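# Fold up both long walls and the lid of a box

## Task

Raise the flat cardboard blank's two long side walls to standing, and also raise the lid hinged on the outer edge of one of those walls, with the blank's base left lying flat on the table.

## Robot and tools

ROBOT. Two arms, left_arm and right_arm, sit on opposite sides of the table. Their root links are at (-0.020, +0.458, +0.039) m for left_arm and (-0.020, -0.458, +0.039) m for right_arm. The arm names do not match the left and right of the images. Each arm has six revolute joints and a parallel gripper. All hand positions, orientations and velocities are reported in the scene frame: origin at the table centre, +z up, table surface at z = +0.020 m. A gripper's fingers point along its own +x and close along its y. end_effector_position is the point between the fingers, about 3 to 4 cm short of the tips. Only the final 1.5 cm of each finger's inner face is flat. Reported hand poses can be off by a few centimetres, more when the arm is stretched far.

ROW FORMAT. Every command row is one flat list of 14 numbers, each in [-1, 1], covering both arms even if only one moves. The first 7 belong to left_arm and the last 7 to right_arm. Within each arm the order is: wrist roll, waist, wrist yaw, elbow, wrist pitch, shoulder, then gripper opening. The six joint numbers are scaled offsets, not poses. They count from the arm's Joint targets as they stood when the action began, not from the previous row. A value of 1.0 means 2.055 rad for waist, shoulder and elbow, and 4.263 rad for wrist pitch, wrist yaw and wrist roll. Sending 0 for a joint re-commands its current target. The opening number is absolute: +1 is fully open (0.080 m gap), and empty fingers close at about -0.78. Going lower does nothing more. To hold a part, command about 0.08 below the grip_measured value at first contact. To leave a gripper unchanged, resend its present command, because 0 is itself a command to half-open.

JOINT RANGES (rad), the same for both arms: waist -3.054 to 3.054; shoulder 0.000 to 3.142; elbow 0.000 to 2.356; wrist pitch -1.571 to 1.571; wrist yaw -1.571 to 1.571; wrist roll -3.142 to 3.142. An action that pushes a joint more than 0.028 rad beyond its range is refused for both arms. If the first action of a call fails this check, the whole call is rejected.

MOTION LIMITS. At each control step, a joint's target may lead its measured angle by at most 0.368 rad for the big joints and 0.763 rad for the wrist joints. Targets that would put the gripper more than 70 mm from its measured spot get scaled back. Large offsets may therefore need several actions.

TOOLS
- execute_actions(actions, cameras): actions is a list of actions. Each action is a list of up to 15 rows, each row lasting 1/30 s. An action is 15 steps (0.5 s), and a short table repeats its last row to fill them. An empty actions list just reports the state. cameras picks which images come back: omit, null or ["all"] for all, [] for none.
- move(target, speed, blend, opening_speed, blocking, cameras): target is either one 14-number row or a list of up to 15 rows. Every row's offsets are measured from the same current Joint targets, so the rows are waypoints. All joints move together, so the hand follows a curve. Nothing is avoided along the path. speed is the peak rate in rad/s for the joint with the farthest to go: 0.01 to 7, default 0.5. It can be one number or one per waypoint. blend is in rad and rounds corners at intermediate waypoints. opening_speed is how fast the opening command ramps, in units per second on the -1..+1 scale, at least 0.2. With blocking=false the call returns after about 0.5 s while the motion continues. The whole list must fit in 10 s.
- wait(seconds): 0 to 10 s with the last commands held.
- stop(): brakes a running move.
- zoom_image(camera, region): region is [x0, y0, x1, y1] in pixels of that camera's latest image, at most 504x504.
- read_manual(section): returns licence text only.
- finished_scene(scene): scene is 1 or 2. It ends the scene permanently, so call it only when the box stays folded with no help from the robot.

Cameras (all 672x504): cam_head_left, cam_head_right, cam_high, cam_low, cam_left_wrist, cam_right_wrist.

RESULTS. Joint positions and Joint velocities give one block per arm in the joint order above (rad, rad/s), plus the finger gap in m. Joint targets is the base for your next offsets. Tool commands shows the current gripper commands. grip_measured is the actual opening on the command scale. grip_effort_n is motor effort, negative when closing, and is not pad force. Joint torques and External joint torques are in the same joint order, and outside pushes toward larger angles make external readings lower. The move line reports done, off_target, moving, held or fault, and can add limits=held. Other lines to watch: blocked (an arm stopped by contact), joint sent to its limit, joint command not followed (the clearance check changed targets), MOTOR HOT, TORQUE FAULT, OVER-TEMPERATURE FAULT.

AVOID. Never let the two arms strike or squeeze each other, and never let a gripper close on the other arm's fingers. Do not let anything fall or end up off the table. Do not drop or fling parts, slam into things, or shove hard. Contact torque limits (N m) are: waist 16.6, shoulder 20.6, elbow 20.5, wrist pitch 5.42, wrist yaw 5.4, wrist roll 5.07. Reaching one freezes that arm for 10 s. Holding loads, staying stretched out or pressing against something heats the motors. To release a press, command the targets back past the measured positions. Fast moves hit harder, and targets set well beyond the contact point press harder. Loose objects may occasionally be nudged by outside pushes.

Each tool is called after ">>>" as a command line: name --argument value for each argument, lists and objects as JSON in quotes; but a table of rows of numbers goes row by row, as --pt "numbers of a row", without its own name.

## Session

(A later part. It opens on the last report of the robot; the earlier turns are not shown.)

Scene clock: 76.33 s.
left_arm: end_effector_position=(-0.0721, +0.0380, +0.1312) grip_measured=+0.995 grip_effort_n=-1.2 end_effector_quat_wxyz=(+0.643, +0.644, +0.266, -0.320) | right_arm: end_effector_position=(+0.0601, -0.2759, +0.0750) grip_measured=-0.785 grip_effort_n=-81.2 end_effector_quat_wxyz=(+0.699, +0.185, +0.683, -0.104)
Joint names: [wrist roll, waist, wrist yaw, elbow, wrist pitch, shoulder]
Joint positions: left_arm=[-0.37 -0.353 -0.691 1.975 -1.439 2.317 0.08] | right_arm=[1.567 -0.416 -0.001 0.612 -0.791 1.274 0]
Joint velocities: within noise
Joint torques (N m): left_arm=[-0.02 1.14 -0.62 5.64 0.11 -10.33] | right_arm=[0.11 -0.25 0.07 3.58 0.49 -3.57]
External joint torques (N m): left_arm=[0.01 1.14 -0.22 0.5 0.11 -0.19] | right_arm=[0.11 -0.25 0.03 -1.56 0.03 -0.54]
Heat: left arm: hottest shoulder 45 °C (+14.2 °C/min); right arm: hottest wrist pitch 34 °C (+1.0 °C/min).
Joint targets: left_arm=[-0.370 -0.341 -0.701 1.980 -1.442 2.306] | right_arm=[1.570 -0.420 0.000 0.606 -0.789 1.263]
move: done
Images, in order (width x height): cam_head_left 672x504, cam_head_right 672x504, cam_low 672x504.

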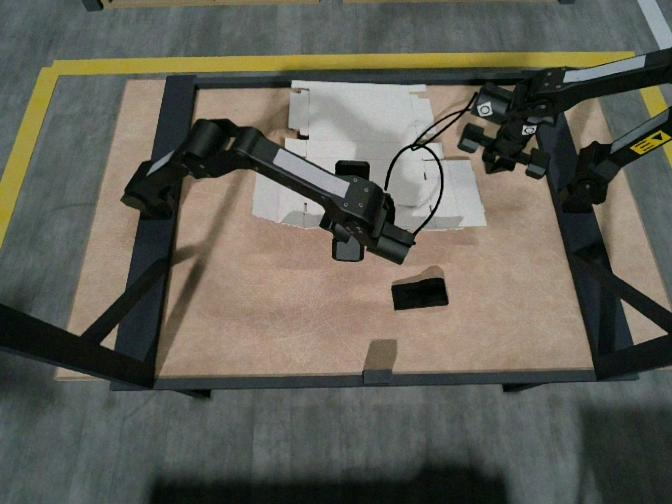

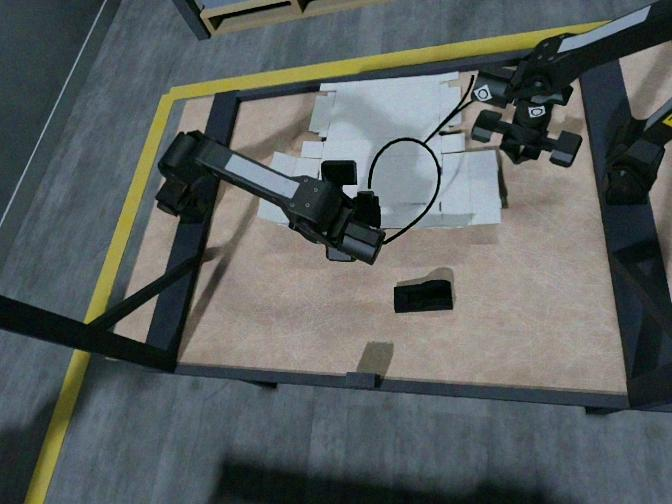

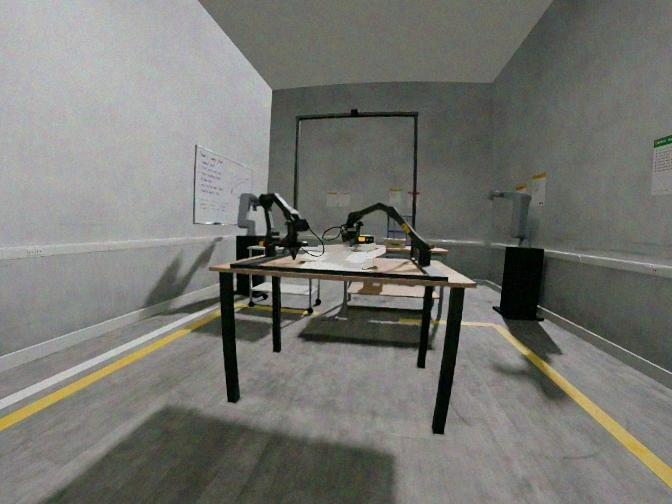

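>>> move --pt "0 -0.035 0 0 0 0 1 0 0 0 0 0 0 -0.8" --pt "0 -0.035 0 0.05 -0.02 -0.1 1 0 0 0 0 0 0 -0.8" --pt "0.455 0.146 0.1644 -0.185 0.056 -0.514 -0.8 0 -0.2 0 0.05 0 -0.05 -0.8" --speed 0.5 --blend 0.02

>>> zoom_image --camera "cam_head_left" --region '[230, 60, 510, 290]'

>>> zoom_image --camera "cam_low" --region '[280, 210, 420, 290]'

Scene clock: 90.00 s.
left_arm: end_effector_position=(-0.0331, +0.1674, +0.3713) grip_measured=-0.784 grip_effort_n=-73.7 end_effector_quat_wxyz=(+0.236, +0.654, -0.264, -0.668) | right_arm: end_effector_position=(+0.1474, -0.3035, +0.1182) grip_measured=-0.785 grip_effort_n=-81.2 end_effector_quat_wxyz=(+0.683, +0.377, +0.598, -0.182)
Joint names: [wrist roll, waist, wrist yaw, elbow, wrist pitch, shoulder]
Joint positions: left_arm=[1.568 -0.043 0.004 1.608 -1.204 1.252 0] | right_arm=[1.567 -0.827 -0.001 0.694 -0.791 1.171 0]
Joint velocities: within noise
Joint torques (N m): left_arm=[0 0.16 -0.04 4.91 1.64 -3.45] | right_arm=[0.09 -0.35 0.06 6.17 0.74 -3.52]
External joint torques (N m): left_arm=[0.03 0.15 -0.08 -0.56 0.36 -0.27] | right_arm=[0.1 -0.33 0.01 0.54 0.01 -0.68]
Heat: left arm: hottest shoulder 45 °C (+13.0 °C/min); right arm: hottest wrist pitch 33 °C (-1.0 °C/min).
Joint targets: left_arm=[1.570 -0.041 0.000 1.600 -1.203 1.249] | right_arm=[1.570 -0.831 0.000 0.709 -0.789 1.160]
move: done
camera_calibration:
cam_left_wrist: T_world_to_cam=[[0.0426521, 0.752092, -0.657676, 0.127206], [0.941468, 0.190068, 0.278411, -0.0807772], [0.334394, -0.631056, -0.699964, 0.453494], [0, 0, 0, 1]] pos_world=[-0.0810223, 0.205862, 0.423579]
cam_right_wrist: T_world_to_cam=[[-0.688434, -0.660525, -0.299609, -0.0559668], [-0.724154, 0.60276, 0.335083, 0.275523], [-0.0407383, 0.447646, -0.893283, 0.327847], [0, 0, 0, 1]] pos_world=[0.174348, -0.349801, 0.183768]

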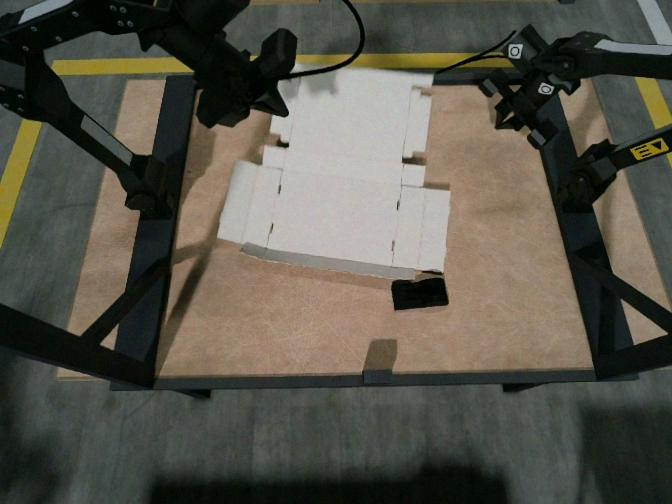

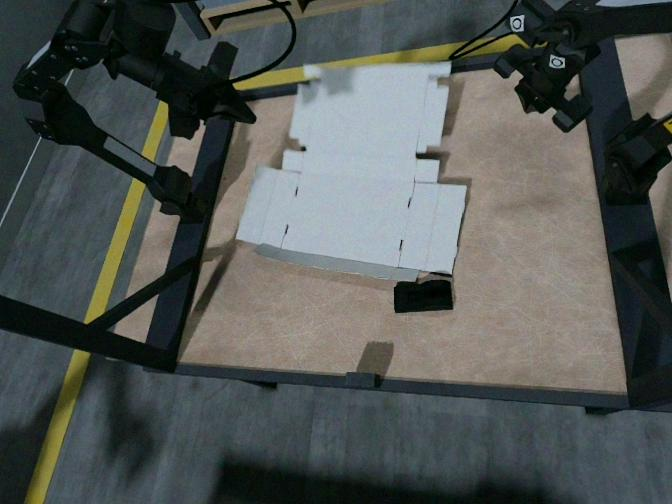

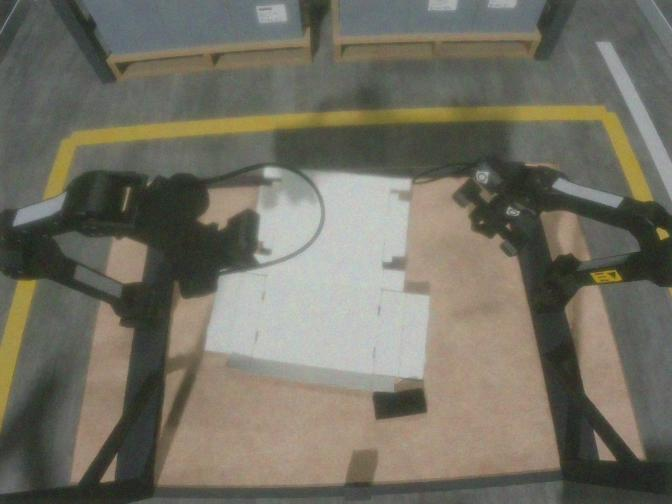

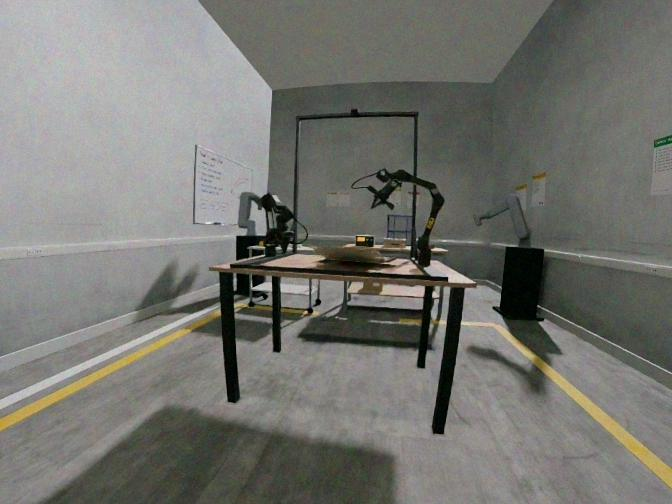

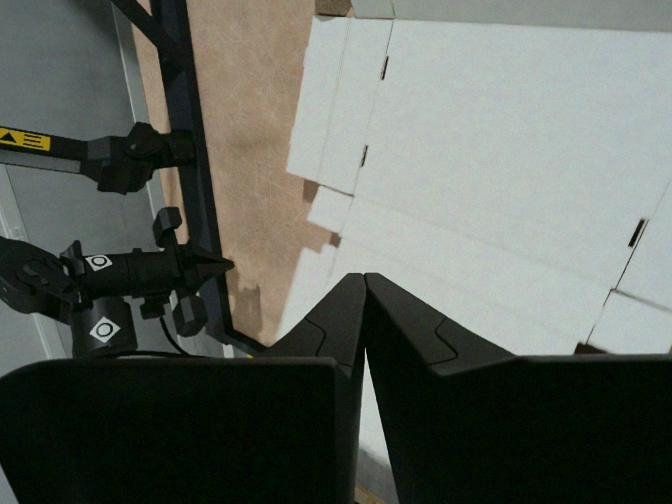

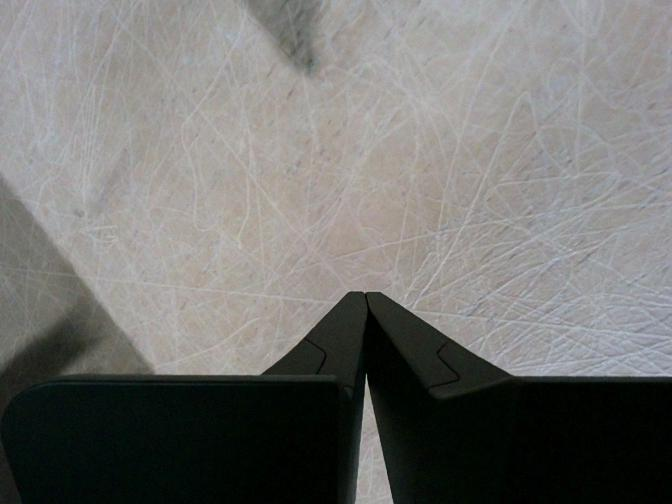

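Scaled by 1.800 from the camera's 672x504 image, which has a finer 960x720 frame.

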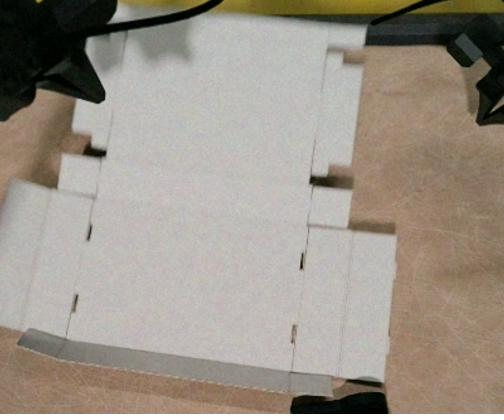

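Scaled by 3.600 from the camera's 672x504 image, which has a finer 960x720 frame.

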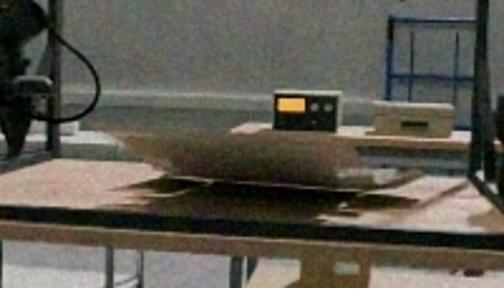

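>>> execute_actions --actions '[]'

>>> zoom_image --camera "cam_head_left" --region '[220, 60, 500, 300]'

>>> zoom_image --camera "cam_low" --region '[280, 210, 420, 290]'

Scene clock: 92.47 s.
left_arm: end_effector_position=(-0.0331, +0.1674, +0.3713) grip_measured=-0.784 grip_effort_n=-76.1 end_effector_quat_wxyz=(+0.236, +0.654, -0.264, -0.668) | right_arm: end_effector_position=(+0.1474, -0.3035, +0.1182) grip_measured=-0.785 grip_effort_n=-81.2 end_effector_quat_wxyz=(+0.683, +0.377, +0.598, -0.182)
Joint names: [wrist roll, waist, wrist yaw, elbow, wrist pitch, shoulder]
Joint positions: left_arm=[1.568 -0.043 0.004 1.608 -1.204 1.252 0] | right_arm=[1.567 -0.827 -0.001 0.694 -0.791 1.171 0]
Joint velocities: within noise
Joint torques (N m): left_arm=[0.05 0.13 -0.05 4.73 1.63 -3.65] | right_arm=[0.09 -0.35 0.07 6.18 0.72 -3.53]
External joint torques (N m): left_arm=[0.09 0.13 -0.09 -0.79 0.34 -0.42] | right_arm=[0.11 -0.33 0.01 0.5 -0.01 -0.67]
Heat: left arm: hottest shoulder 44 °C (+12.1 °C/min); right arm: hottest wrist pitch 33 °C (-1.0 °C/min).
Joint targets: left_arm=[1.570 -0.041 0.000 1.600 -1.203 1.249] | right_arm=[1.570 -0.831 0.000 0.709 -0.789 1.160]
Tool commands: left_gripper/opening=-0.8 right_gripper/opening=-0.8
camera_calibration:
cam_left_wrist: T_world_to_cam=[[0.0426521, 0.752092, -0.657676, 0.127206], [0.941468, 0.190068, 0.278411, -0.0807772], [0.334394, -0.631056, -0.699964, 0.453494], [0, 0, 0, 1]] pos_world=[-0.0810223, 0.205862, 0.423579]
cam_right_wrist: T_world_to_cam=[[-0.688434, -0.660525, -0.299609, -0.0559668], [-0.724154, 0.60276, 0.335083, 0.275523], [-0.0407383, 0.447646, -0.893283, 0.327847], [0, 0, 0, 1]] pos_world=[0.174348, -0.349801, 0.183768]

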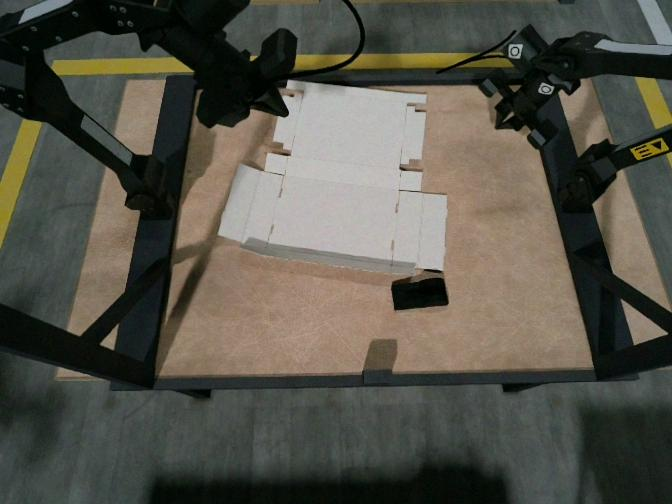

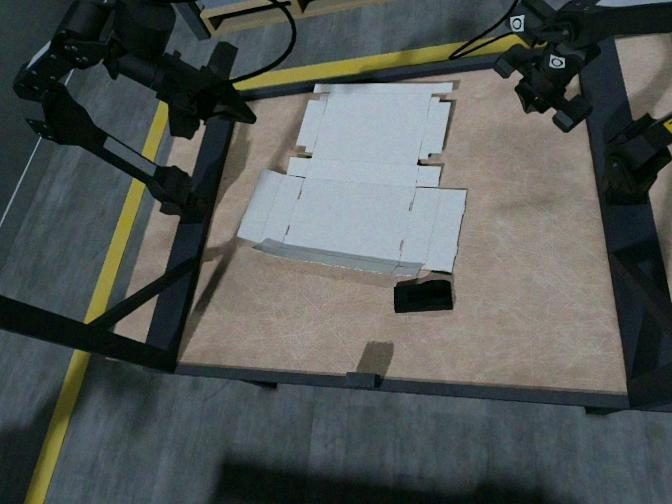

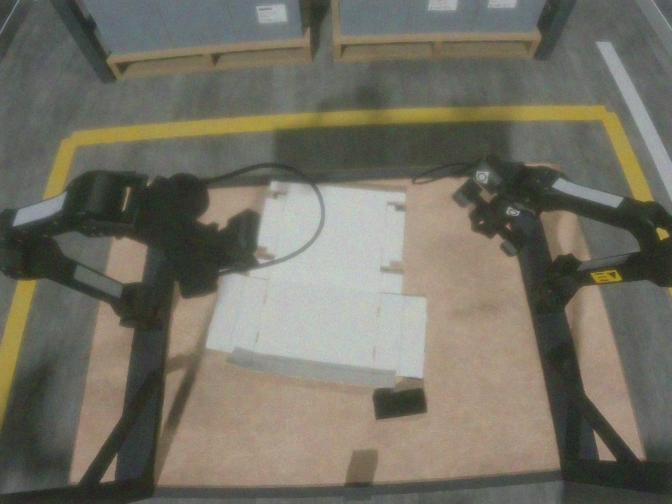

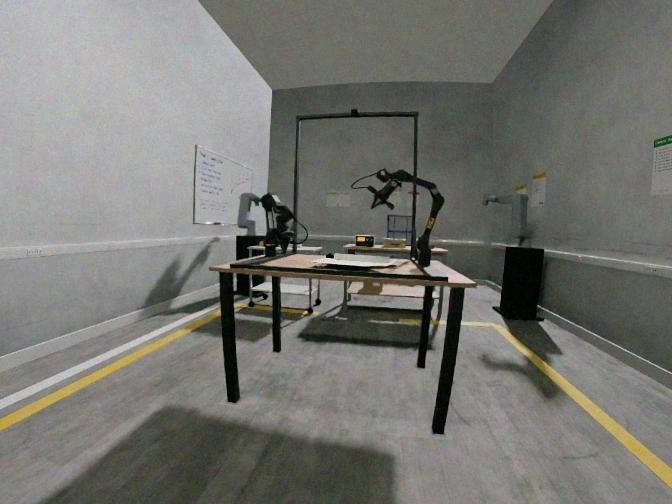

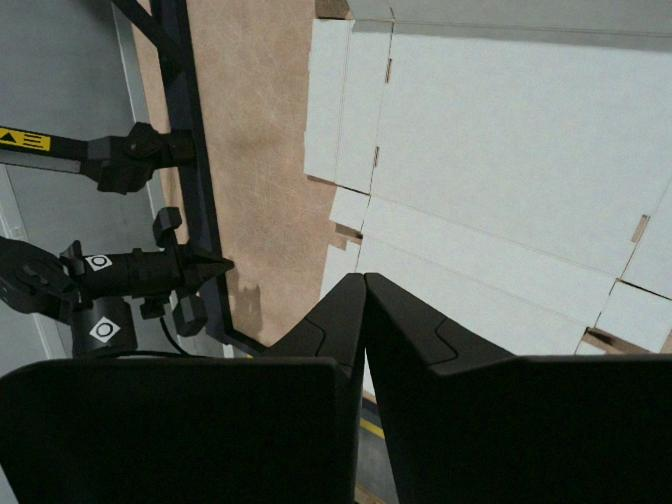

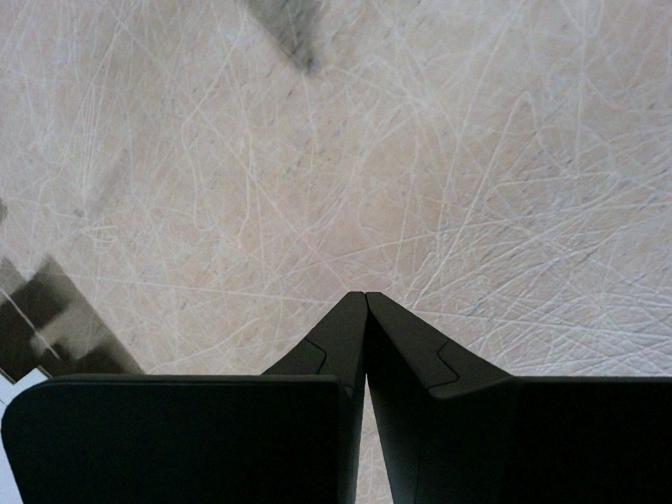

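Scaled by 1.800 from the camera's 672x504 image, which has a finer 960x720 frame.

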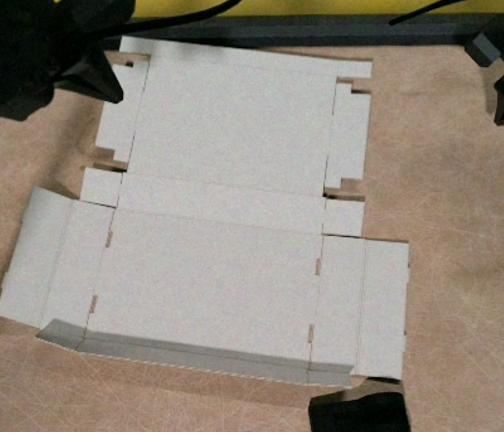

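Scaled by 3.600 from the camera's 672x504 image, which has a finer 960x720 frame.

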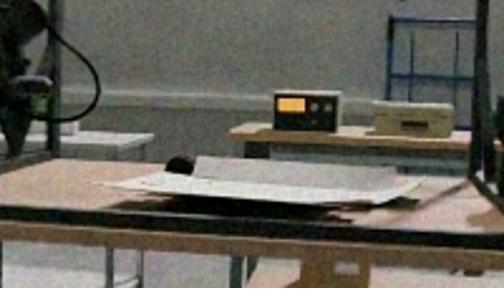

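>>> wait --seconds 0.5 --cameras '["cam_head_left","cam_head_right","cam_low","cam_high"]'

>>> zoom_image --camera "cam_low" --region '[290, 235, 410, 285]'

>>> zoom_image --camera "cam_head_left" --region '[210, 210, 460, 320]'

>>> zoom_image --camera "cam_head_right" --region '[270, 50, 480, 200]'

Scene clock: 100.80 s.
left_arm: end_effector_position=(-0.0331, +0.1674, +0.3713) grip_measured=-0.784 grip_effort_n=-76.1 end_effector_quat_wxyz=(+0.236, +0.654, -0.264, -0.668) | right_arm: end_effector_position=(+0.1474, -0.3035, +0.1182) grip_measured=-0.785 grip_effort_n=-81.2 end_effector_quat_wxyz=(+0.683, +0.377, +0.598, -0.182)
Joint names: [wrist roll, waist, wrist yaw, elbow, wrist pitch, shoulder]
Joint positions: left_arm=[1.568 -0.043 0.004 1.608 -1.204 1.252 0] | right_arm=[1.567 -0.827 -0.001 0.694 -0.791 1.171 0]
Joint velocities: within noise
Joint torques (N m): left_arm=[0.02 0.17 -0.06 4.75 1.68 -3.25] | right_arm=[0.09 -0.36 0.06 6.17 0.73 -3.54]
External joint torques (N m): left_arm=[0.06 0.2 -0.11 -0.77 0.4 0.01] | right_arm=[0.1 -0.36 0.02 0.54 0.01 -0.67]
Heat: left arm: hottest shoulder 42 °C (+7.0 °C/min); right arm: hottest wrist pitch 33 °C (+0.0 °C/min).
Joint targets: left_arm=[1.570 -0.041 0.000 1.600 -1.203 1.249] | right_arm=[1.570 -0.831 0.000 0.709 -0.789 1.160]
Tool commands: left_gripper/opening=-0.8 right_gripper/opening=-0.8
wait: 0.50 s; at rest from the start
Images, in order (width x height): cam_head_left 672x504, cam_head_right 672x504, cam_high 672x504, cam_low 672x504.

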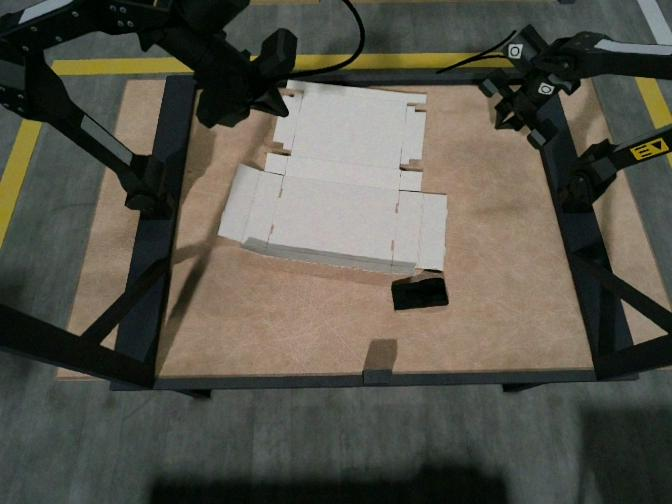

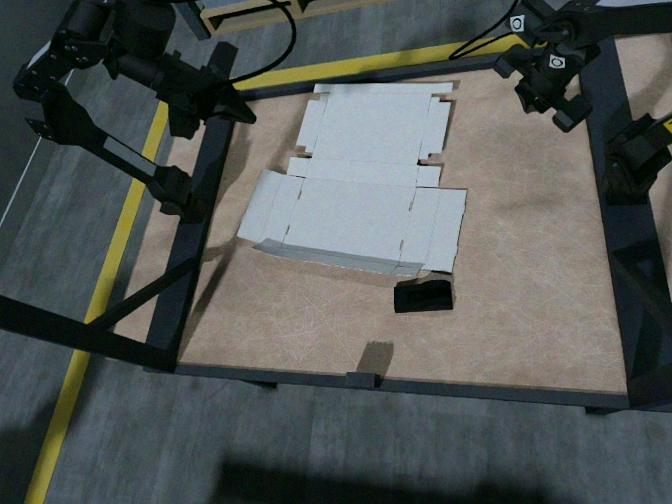

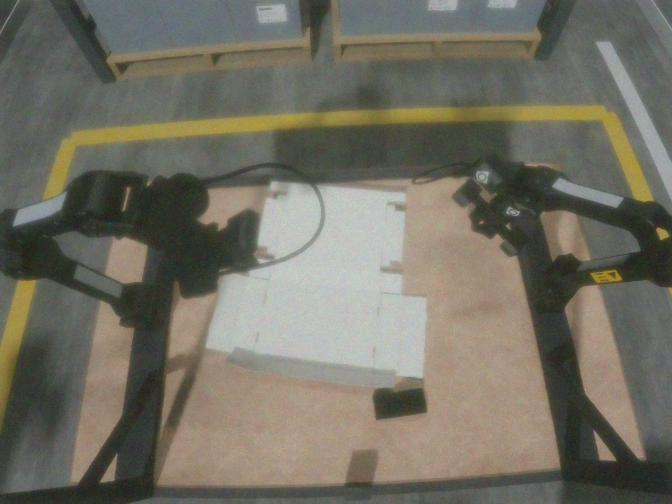

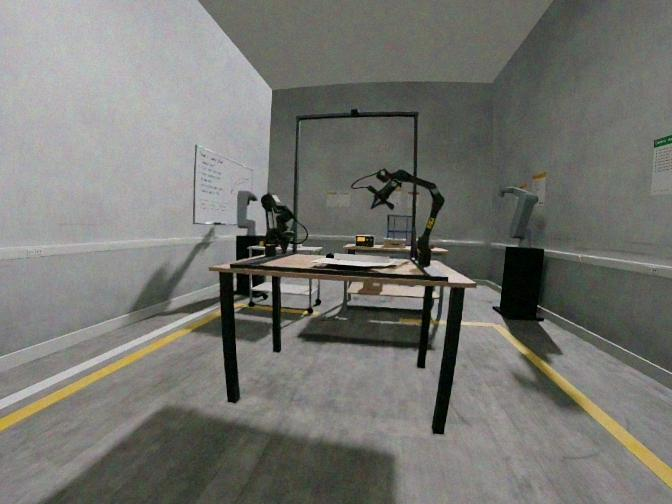

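Scaled by 4.200 from the camera's 672x504 image, which has a finer 960x720 frame.

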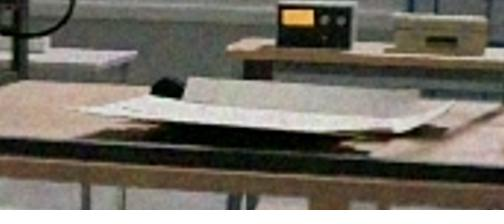

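Scaled by 2.016 from the camera's 672x504 image, which has a finer 960x720 frame.

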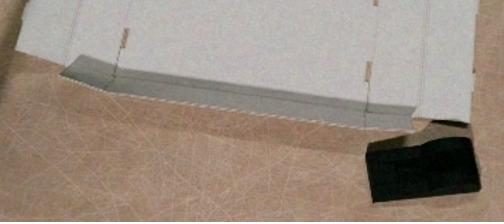

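Scaled by 2.400 from the camera's 672x504 image, which has a finer 960x720 frame.

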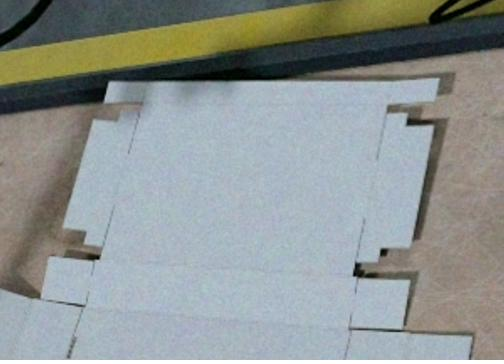

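>>> move --pt "-0.521 -0.337 -0.1318 0.09 -0.04 0.15 0.33 0 0 0 0 0 0 -0.8" --pt "-0.521 -0.337 -0.1318 0.184 -0.0814 0.5406 0.33 0 0 0 0 0 0 -0.8" --speed 0.8 --blend 0.1 --cameras '["cam_head_left","cam_left_wrist"]'

Scene clock: 132.33 s.
left_arm: end_effector_position=(-0.2184, +0.1174, +0.1078) grip_measured=+0.327 grip_effort_n=14.2 end_effector_quat_wxyz=(+0.604, +0.659, +0.248, -0.373) | right_arm: end_effector_position=(+0.1474, -0.3035, +0.1182) grip_measured=-0.785 grip_effort_n=-81.2 end_effector_quat_wxyz=(+0.683, +0.377, +0.598, -0.182)
Joint names: [wrist roll, waist, wrist yaw, elbow, wrist pitch, shoulder]
Joint positions: left_arm=[-0.649 -0.731 -0.556 1.965 -1.548 2.359 0.05] | right_arm=[1.567 -0.827 -0.001 0.694 -0.791 1.171 0]
Joint velocities: within noise
Joint torques (N m): left_arm=[-0.17 -0.37 -0.49 6.03 -0.16 -9.2] | right_arm=[0.09 -0.34 0.07 6.2 0.72 -3.53]
External joint torques (N m): left_arm=[-0.14 -0.38 -0.16 1.2 0.1 0.81] | right_arm=[0.1 -0.36 0.03 0.51 -0.02 -0.63]
Heat: left arm: hottest shoulder 36 °C (-8.1 °C/min); right arm: hottest elbow 36 °C (+6.1 °C/min).
Joint targets: left_arm=[-0.651 -0.734 -0.561 1.978 -1.550 2.360] | right_arm=[1.570 -0.831 0.000 0.709 -0.789 1.160]
move: done
camera_calibration:
cam_left_wrist: T_world_to_cam=[[-0.778381, 0.160042, -0.60705, -0.115903], [-0.0290466, 0.956744, 0.289479, -0.126597], [0.62712, 0.242957, -0.740062, 0.265068], [0, 0, 0, 1]] pos_world=[-0.260123, 0.0752699, 0.162455]
Images, in order (width x height): cam_head_left 672x504, cam_left_wrist 672x504.

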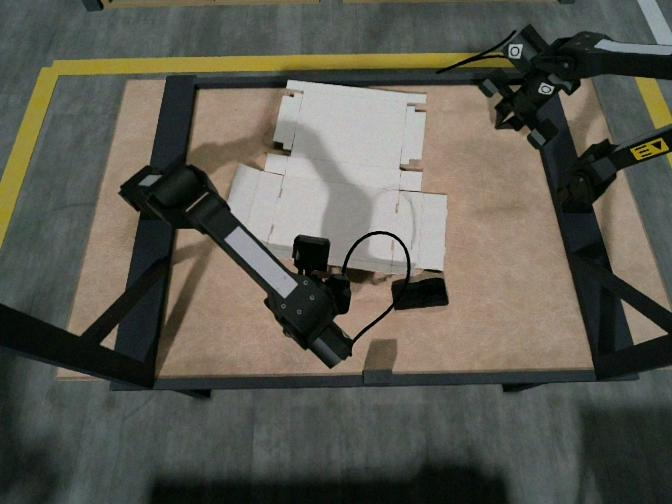

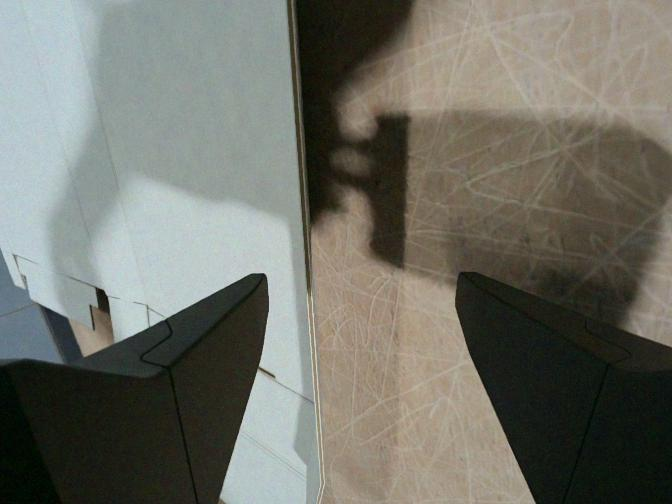

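>>> move --target '[0.054,0.0827,0.0401,-0.1036,0.0408,-0.1027,0.33,0,0,0,0,0,0,-0.8]' --speed 0.3 --cameras '["cam_head_left","cam_left_wrist"]'

Scene clock: 145.73 s.
left_arm: end_effector_position=(-0.1725, +0.1084, +0.1214) grip_measured=+0.327 grip_effort_n=14.2 end_effector_quat_wxyz=(+0.554, +0.634, +0.331, -0.425) | right_arm: end_effector_position=(+0.1474, -0.3035, +0.1182) grip_measured=-0.785 grip_effort_n=-81.2 end_effector_quat_wxyz=(+0.683, +0.377, +0.598, -0.182)
Joint names: [wrist roll, waist, wrist yaw, elbow, wrist pitch, shoulder]
Joint positions: left_arm=[-0.424 -0.563 -0.392 1.774 -1.378 2.163 0.05] | right_arm=[1.567 -0.827 -0.001 0.694 -0.791 1.171 0]
Joint velocities: within noise
Joint torques (N m): left_arm=[0.05 -0.03 -0.2 4.32 0.4 -9.87] | right_arm=[0.08 -0.34 0.07 6.16 0.73 -3.51]
External joint torques (N m): left_arm=[0.07 -0.03 0.06 -0.8 0.4 -0.64] | right_arm=[0.1 -0.31 0.01 0.52 0 -0.68]
Heat: left arm: hottest shoulder 38 °C (-9.0 °C/min); right arm: hottest elbow 37 °C (+8.0 °C/min).
Joint targets: left_arm=[-0.421 -0.564 -0.391 1.765 -1.376 2.149] | right_arm=[1.570 -0.831 0.000 0.709 -0.789 1.160]
move: done
camera_calibration:
cam_left_wrist: T_world_to_cam=[[-0.891339, 0.179375, -0.41634, -0.115127], [0.0203898, 0.933323, 0.358459, -0.117838], [0.452879, 0.311019, -0.835565, 0.222622], [0, 0, 0, 1]] pos_world=[-0.201036, 0.0613924, 0.180323]
Images, in order (width x height): cam_head_left 672x504, cam_left_wrist 672x504.

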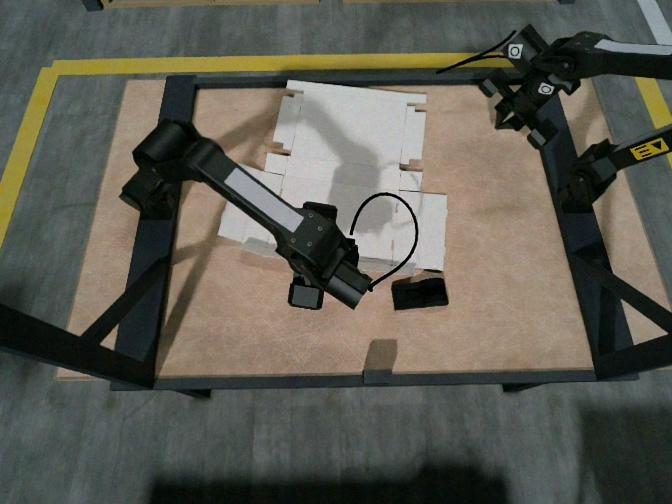

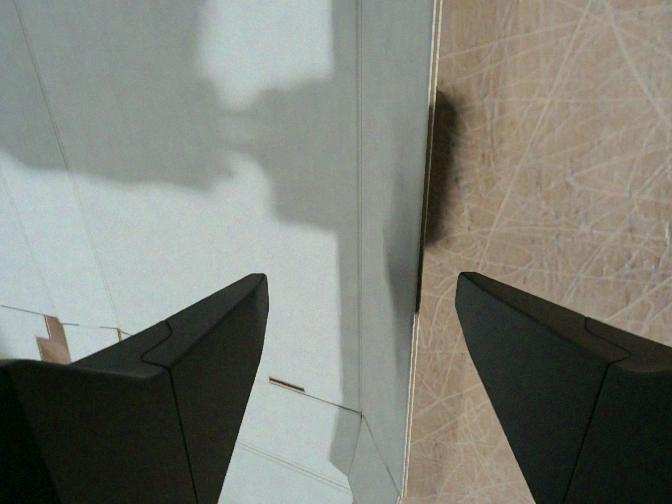

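>>> move --pt "-0.054 -0.0737 -0.0446 0.1535 -0.038 0.128 0.33 0 0 0 0 0 0 -0.8" --pt "-0.054 -0.05 -0.0462 0.065 -0.026 0.11 0.33 0 0 0 0 0 0 -0.8" --speed 0.3 --cameras '["cam_head_left","cam_left_wrist"]'

Scene clock: 169.50 s.
left_arm: end_effector_position=(-0.1916, +0.1058, +0.0838) grip_measured=+0.327 grip_effort_n=14.2 end_effector_quat_wxyz=(+0.616, +0.661, +0.256, -0.343) | right_arm: end_effector_position=(+0.1474, -0.3035, +0.1182) grip_measured=-0.785 grip_effort_n=-81.2 end_effector_quat_wxyz=(+0.683, +0.377, +0.598, -0.182)
Joint names: [wrist roll, waist, wrist yaw, elbow, wrist pitch, shoulder]
Joint positions: left_arm=[-0.649 -0.667 -0.582 1.908 -1.488 2.391 0.05] | right_arm=[1.567 -0.827 -0.001 0.694 -0.791 1.171 0]
Joint velocities: within noise
Joint torques (N m): left_arm=[-0.12 0.02 -0.45 3.84 0.08 -10.84] | right_arm=[0.09 -0.37 0.06 6.14 0.72 -3.51]
External joint torques (N m): left_arm=[-0.09 0.15 -0.11 -0.87 0.38 -0.8] | right_arm=[0.1 -0.35 0.01 0.42 -0.02 -0.62]
Heat: left arm: hottest shoulder 41 °C (+1.0 °C/min); right arm: hottest elbow 38 °C (+4.0 °C/min).
Joint targets: left_arm=[-0.652 -0.666 -0.588 1.899 -1.487 2.375] | right_arm=[1.570 -0.831 0.000 0.709 -0.789 1.160]
move: done
camera_calibration:
cam_left_wrist: T_world_to_cam=[[-0.76317, 0.122256, -0.634527, -0.0985035], [-0.0921339, 0.951321, 0.294107, -0.119684], [0.639595, 0.282915, -0.714756, 0.22939], [0, 0, 0, 1]] pos_world=[-0.232919, 0.0610026, 0.136654]
Images, in order (width x height): cam_head_left 672x504, cam_left_wrist 672x504.

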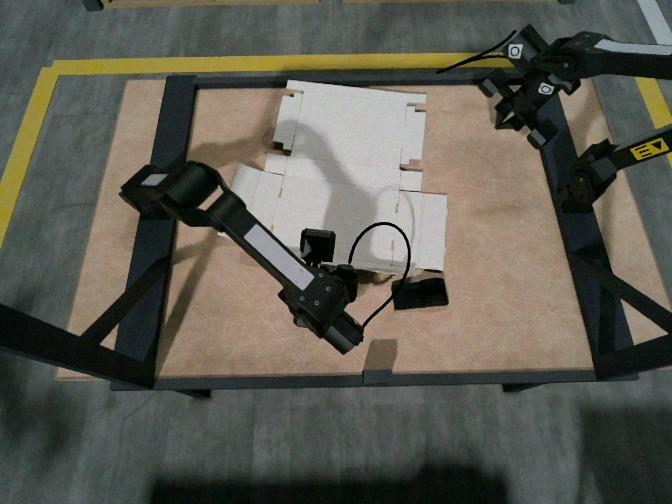

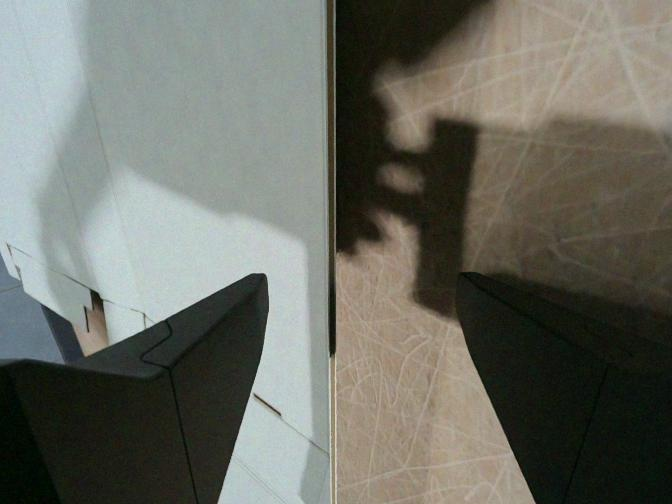

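>>> move --pt "0 0.018 0 0 0 0 0.33 0 0 0 0 0 0 -0.8" --pt "0 0.018 0 0 0 0 -0.8 0 0 0 0 0 0 -0.8" --speed 0.15 --opening_speed 1.0 --cameras '["cam_head_left","cam_left_wrist"]'

Scene clock: 177.37 s.
left_arm: end_effector_position=(-0.1780, +0.0997, +0.0838) grip_measured=-0.779 grip_effort_n=-83.5 end_effector_quat_wxyz=(+0.623, +0.656, +0.268, -0.331) | right_arm: end_effector_position=(+0.1474, -0.3035, +0.1182) grip_measured=-0.785 grip_effort_n=-81.2 end_effector_quat_wxyz=(+0.683, +0.377, +0.598, -0.182)
Joint names: [wrist roll, waist, wrist yaw, elbow, wrist pitch, shoulder]
Joint positions: left_arm=[-0.649 -0.63 -0.584 1.907 -1.488 2.391 0] | right_arm=[1.567 -0.827 -0.001 0.694 -0.791 1.171 0]
Joint velocities: within noise
Joint torques (N m): left_arm=[-0.12 -0.01 -0.43 3.83 0.02 -10.51] | right_arm=[0.09 -0.33 0.07 6.17 0.72 -3.52]
External joint torques (N m): left_arm=[-0.09 0.05 -0.09 -0.89 0.33 -0.4] | right_arm=[0.1 -0.32 0.02 0.54 0.01 -0.65]
Heat: left arm: hottest shoulder 47 °C (+9.1 °C/min); right arm: hottest elbow 38 °C (+3.0 °C/min). Heating fast: the left arm's shoulder motor: a push or a pull is the cause, and it goes on while you think. Ease it with your next call, before anything else.
Joint targets: left_arm=[-0.651 -0.629 -0.588 1.899 -1.487 2.375] | right_arm=[1.570 -0.831 0.000 0.709 -0.789 1.160]
move: done
camera_calibration:
cam_left_wrist: T_world_to_cam=[[-0.765777, 0.0941279, -0.63618, -0.0850161], [-0.127578, 0.947336, 0.293733, -0.118458], [0.630325, 0.306097, -0.713439, 0.218294], [0, 0, 0, 1]] pos_world=[-0.217812, 0.0534034, 0.136449]
Images, in order (width x height): cam_head_left 672x504, cam_left_wrist 672x504.

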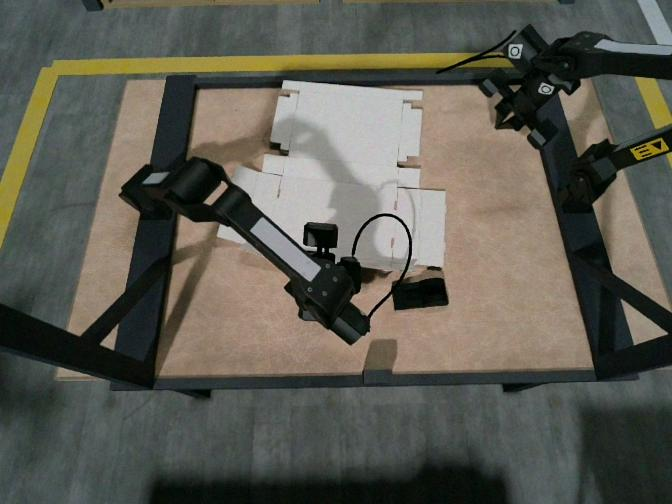

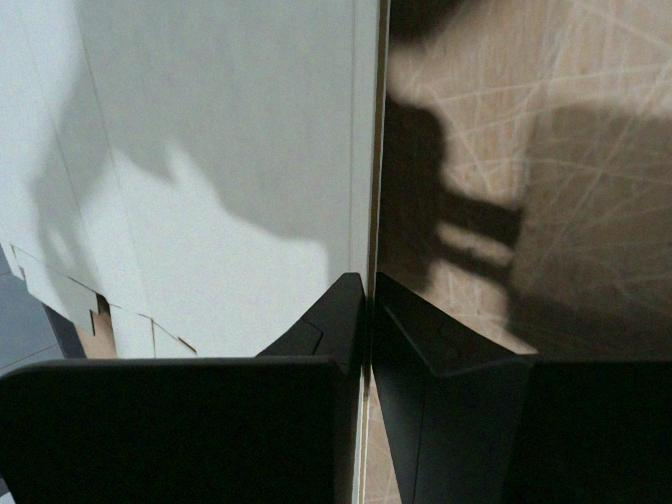

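>>> move --pt "0 0 0 0 0 0 -0.2 0 0 0 0 0 0 -0.8" --pt "0 0.009 0 -0.0115 0.0082 0.0055 -0.2 0 0 0 0 0 0 -0.8" --pt "0 0.009 0 -0.0115 0.0082 0.0055 -0.8 0 0 0 0 0 0 -0.8" --speed 0.15 --opening_speed 1.2 --cameras '["cam_head_left","cam_left_wrist"]'

>>> zoom_image --camera "cam_left_wrist" --region '[280, 180, 480, 380]'

Scene clock: 184.43 s.
left_arm: end_effector_position=(-0.1718, +0.0966, +0.0773) grip_measured=-0.778 grip_effort_n=-83.5 end_effector_quat_wxyz=(+0.628, +0.651, +0.273, -0.329) | right_arm: end_effector_position=(+0.1474, -0.3035, +0.1182) grip_measured=-0.785 grip_effort_n=-81.2 end_effector_quat_wxyz=(+0.683, +0.377, +0.598, -0.182)
Joint names: [wrist roll, waist, wrist yaw, elbow, wrist pitch, shoulder]
Joint positions: left_arm=[-0.648 -0.612 -0.585 1.883 -1.454 2.391 0] | right_arm=[1.567 -0.827 -0.001 0.694 -0.791 1.171 0]
Joint velocities: within noise
Joint torques (N m): left_arm=[-0.1 0.12 -0.36 3.92 0.09 -9.44] | right_arm=[0.09 -0.33 0.08 6.15 0.72 -3.5]
External joint torques (N m): left_arm=[-0.07 0.19 -0.02 -0.79 0.37 0.61] | right_arm=[0.11 -0.33 0.03 0.5 0 -0.65]
Heat: left arm: hottest shoulder 50 °C (+13.1 °C/min); right arm: hottest elbow 38 °C (+3.0 °C/min). Heating fast: the left arm's shoulder motor: a push or a pull is the cause, and it goes on while you think. Ease it with your next call, before anything else.
Joint targets: left_arm=[-0.651 -0.611 -0.588 1.875 -1.452 2.386] | right_arm=[1.570 -0.831 0.000 0.709 -0.789 1.161]
MOTOR HOT: the shoulder of the left arm reports 50 °C; the controller stops that arm at 95 °C. To cool a motor, set the load down, stop pushing, or move to a pose that needs little force.
move: done
camera_calibration:
cam_left_wrist: T_world_to_cam=[[-0.770282, 0.0756878, -0.633196, -0.0831915], [-0.14196, 0.947664, 0.285971, -0.11471], [0.621702, 0.310167, -0.719224, 0.209306], [0, 0, 0, 1]] pos_world=[-0.210491, 0.0500838, 0.130665]
Images, in order (width x height): cam_head_left 672x504, cam_left_wrist 672x504.

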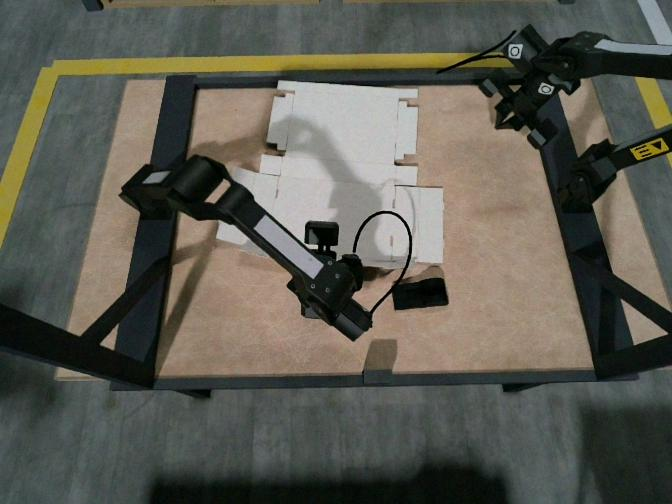

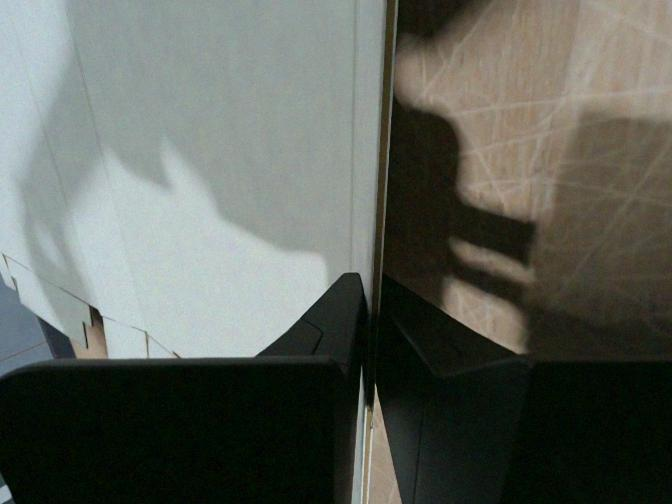

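Scaled by 2.520 from the camera's 672x504 image, which has a finer 960x720 frame.

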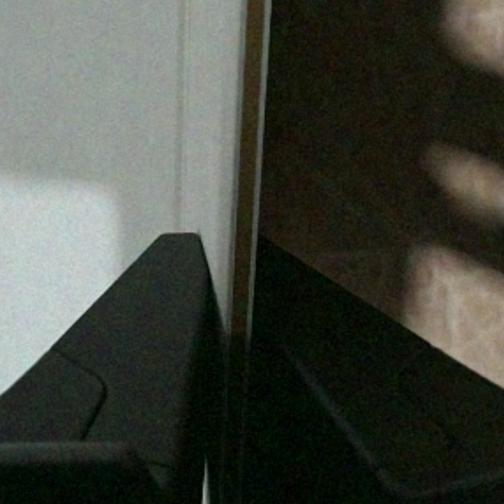

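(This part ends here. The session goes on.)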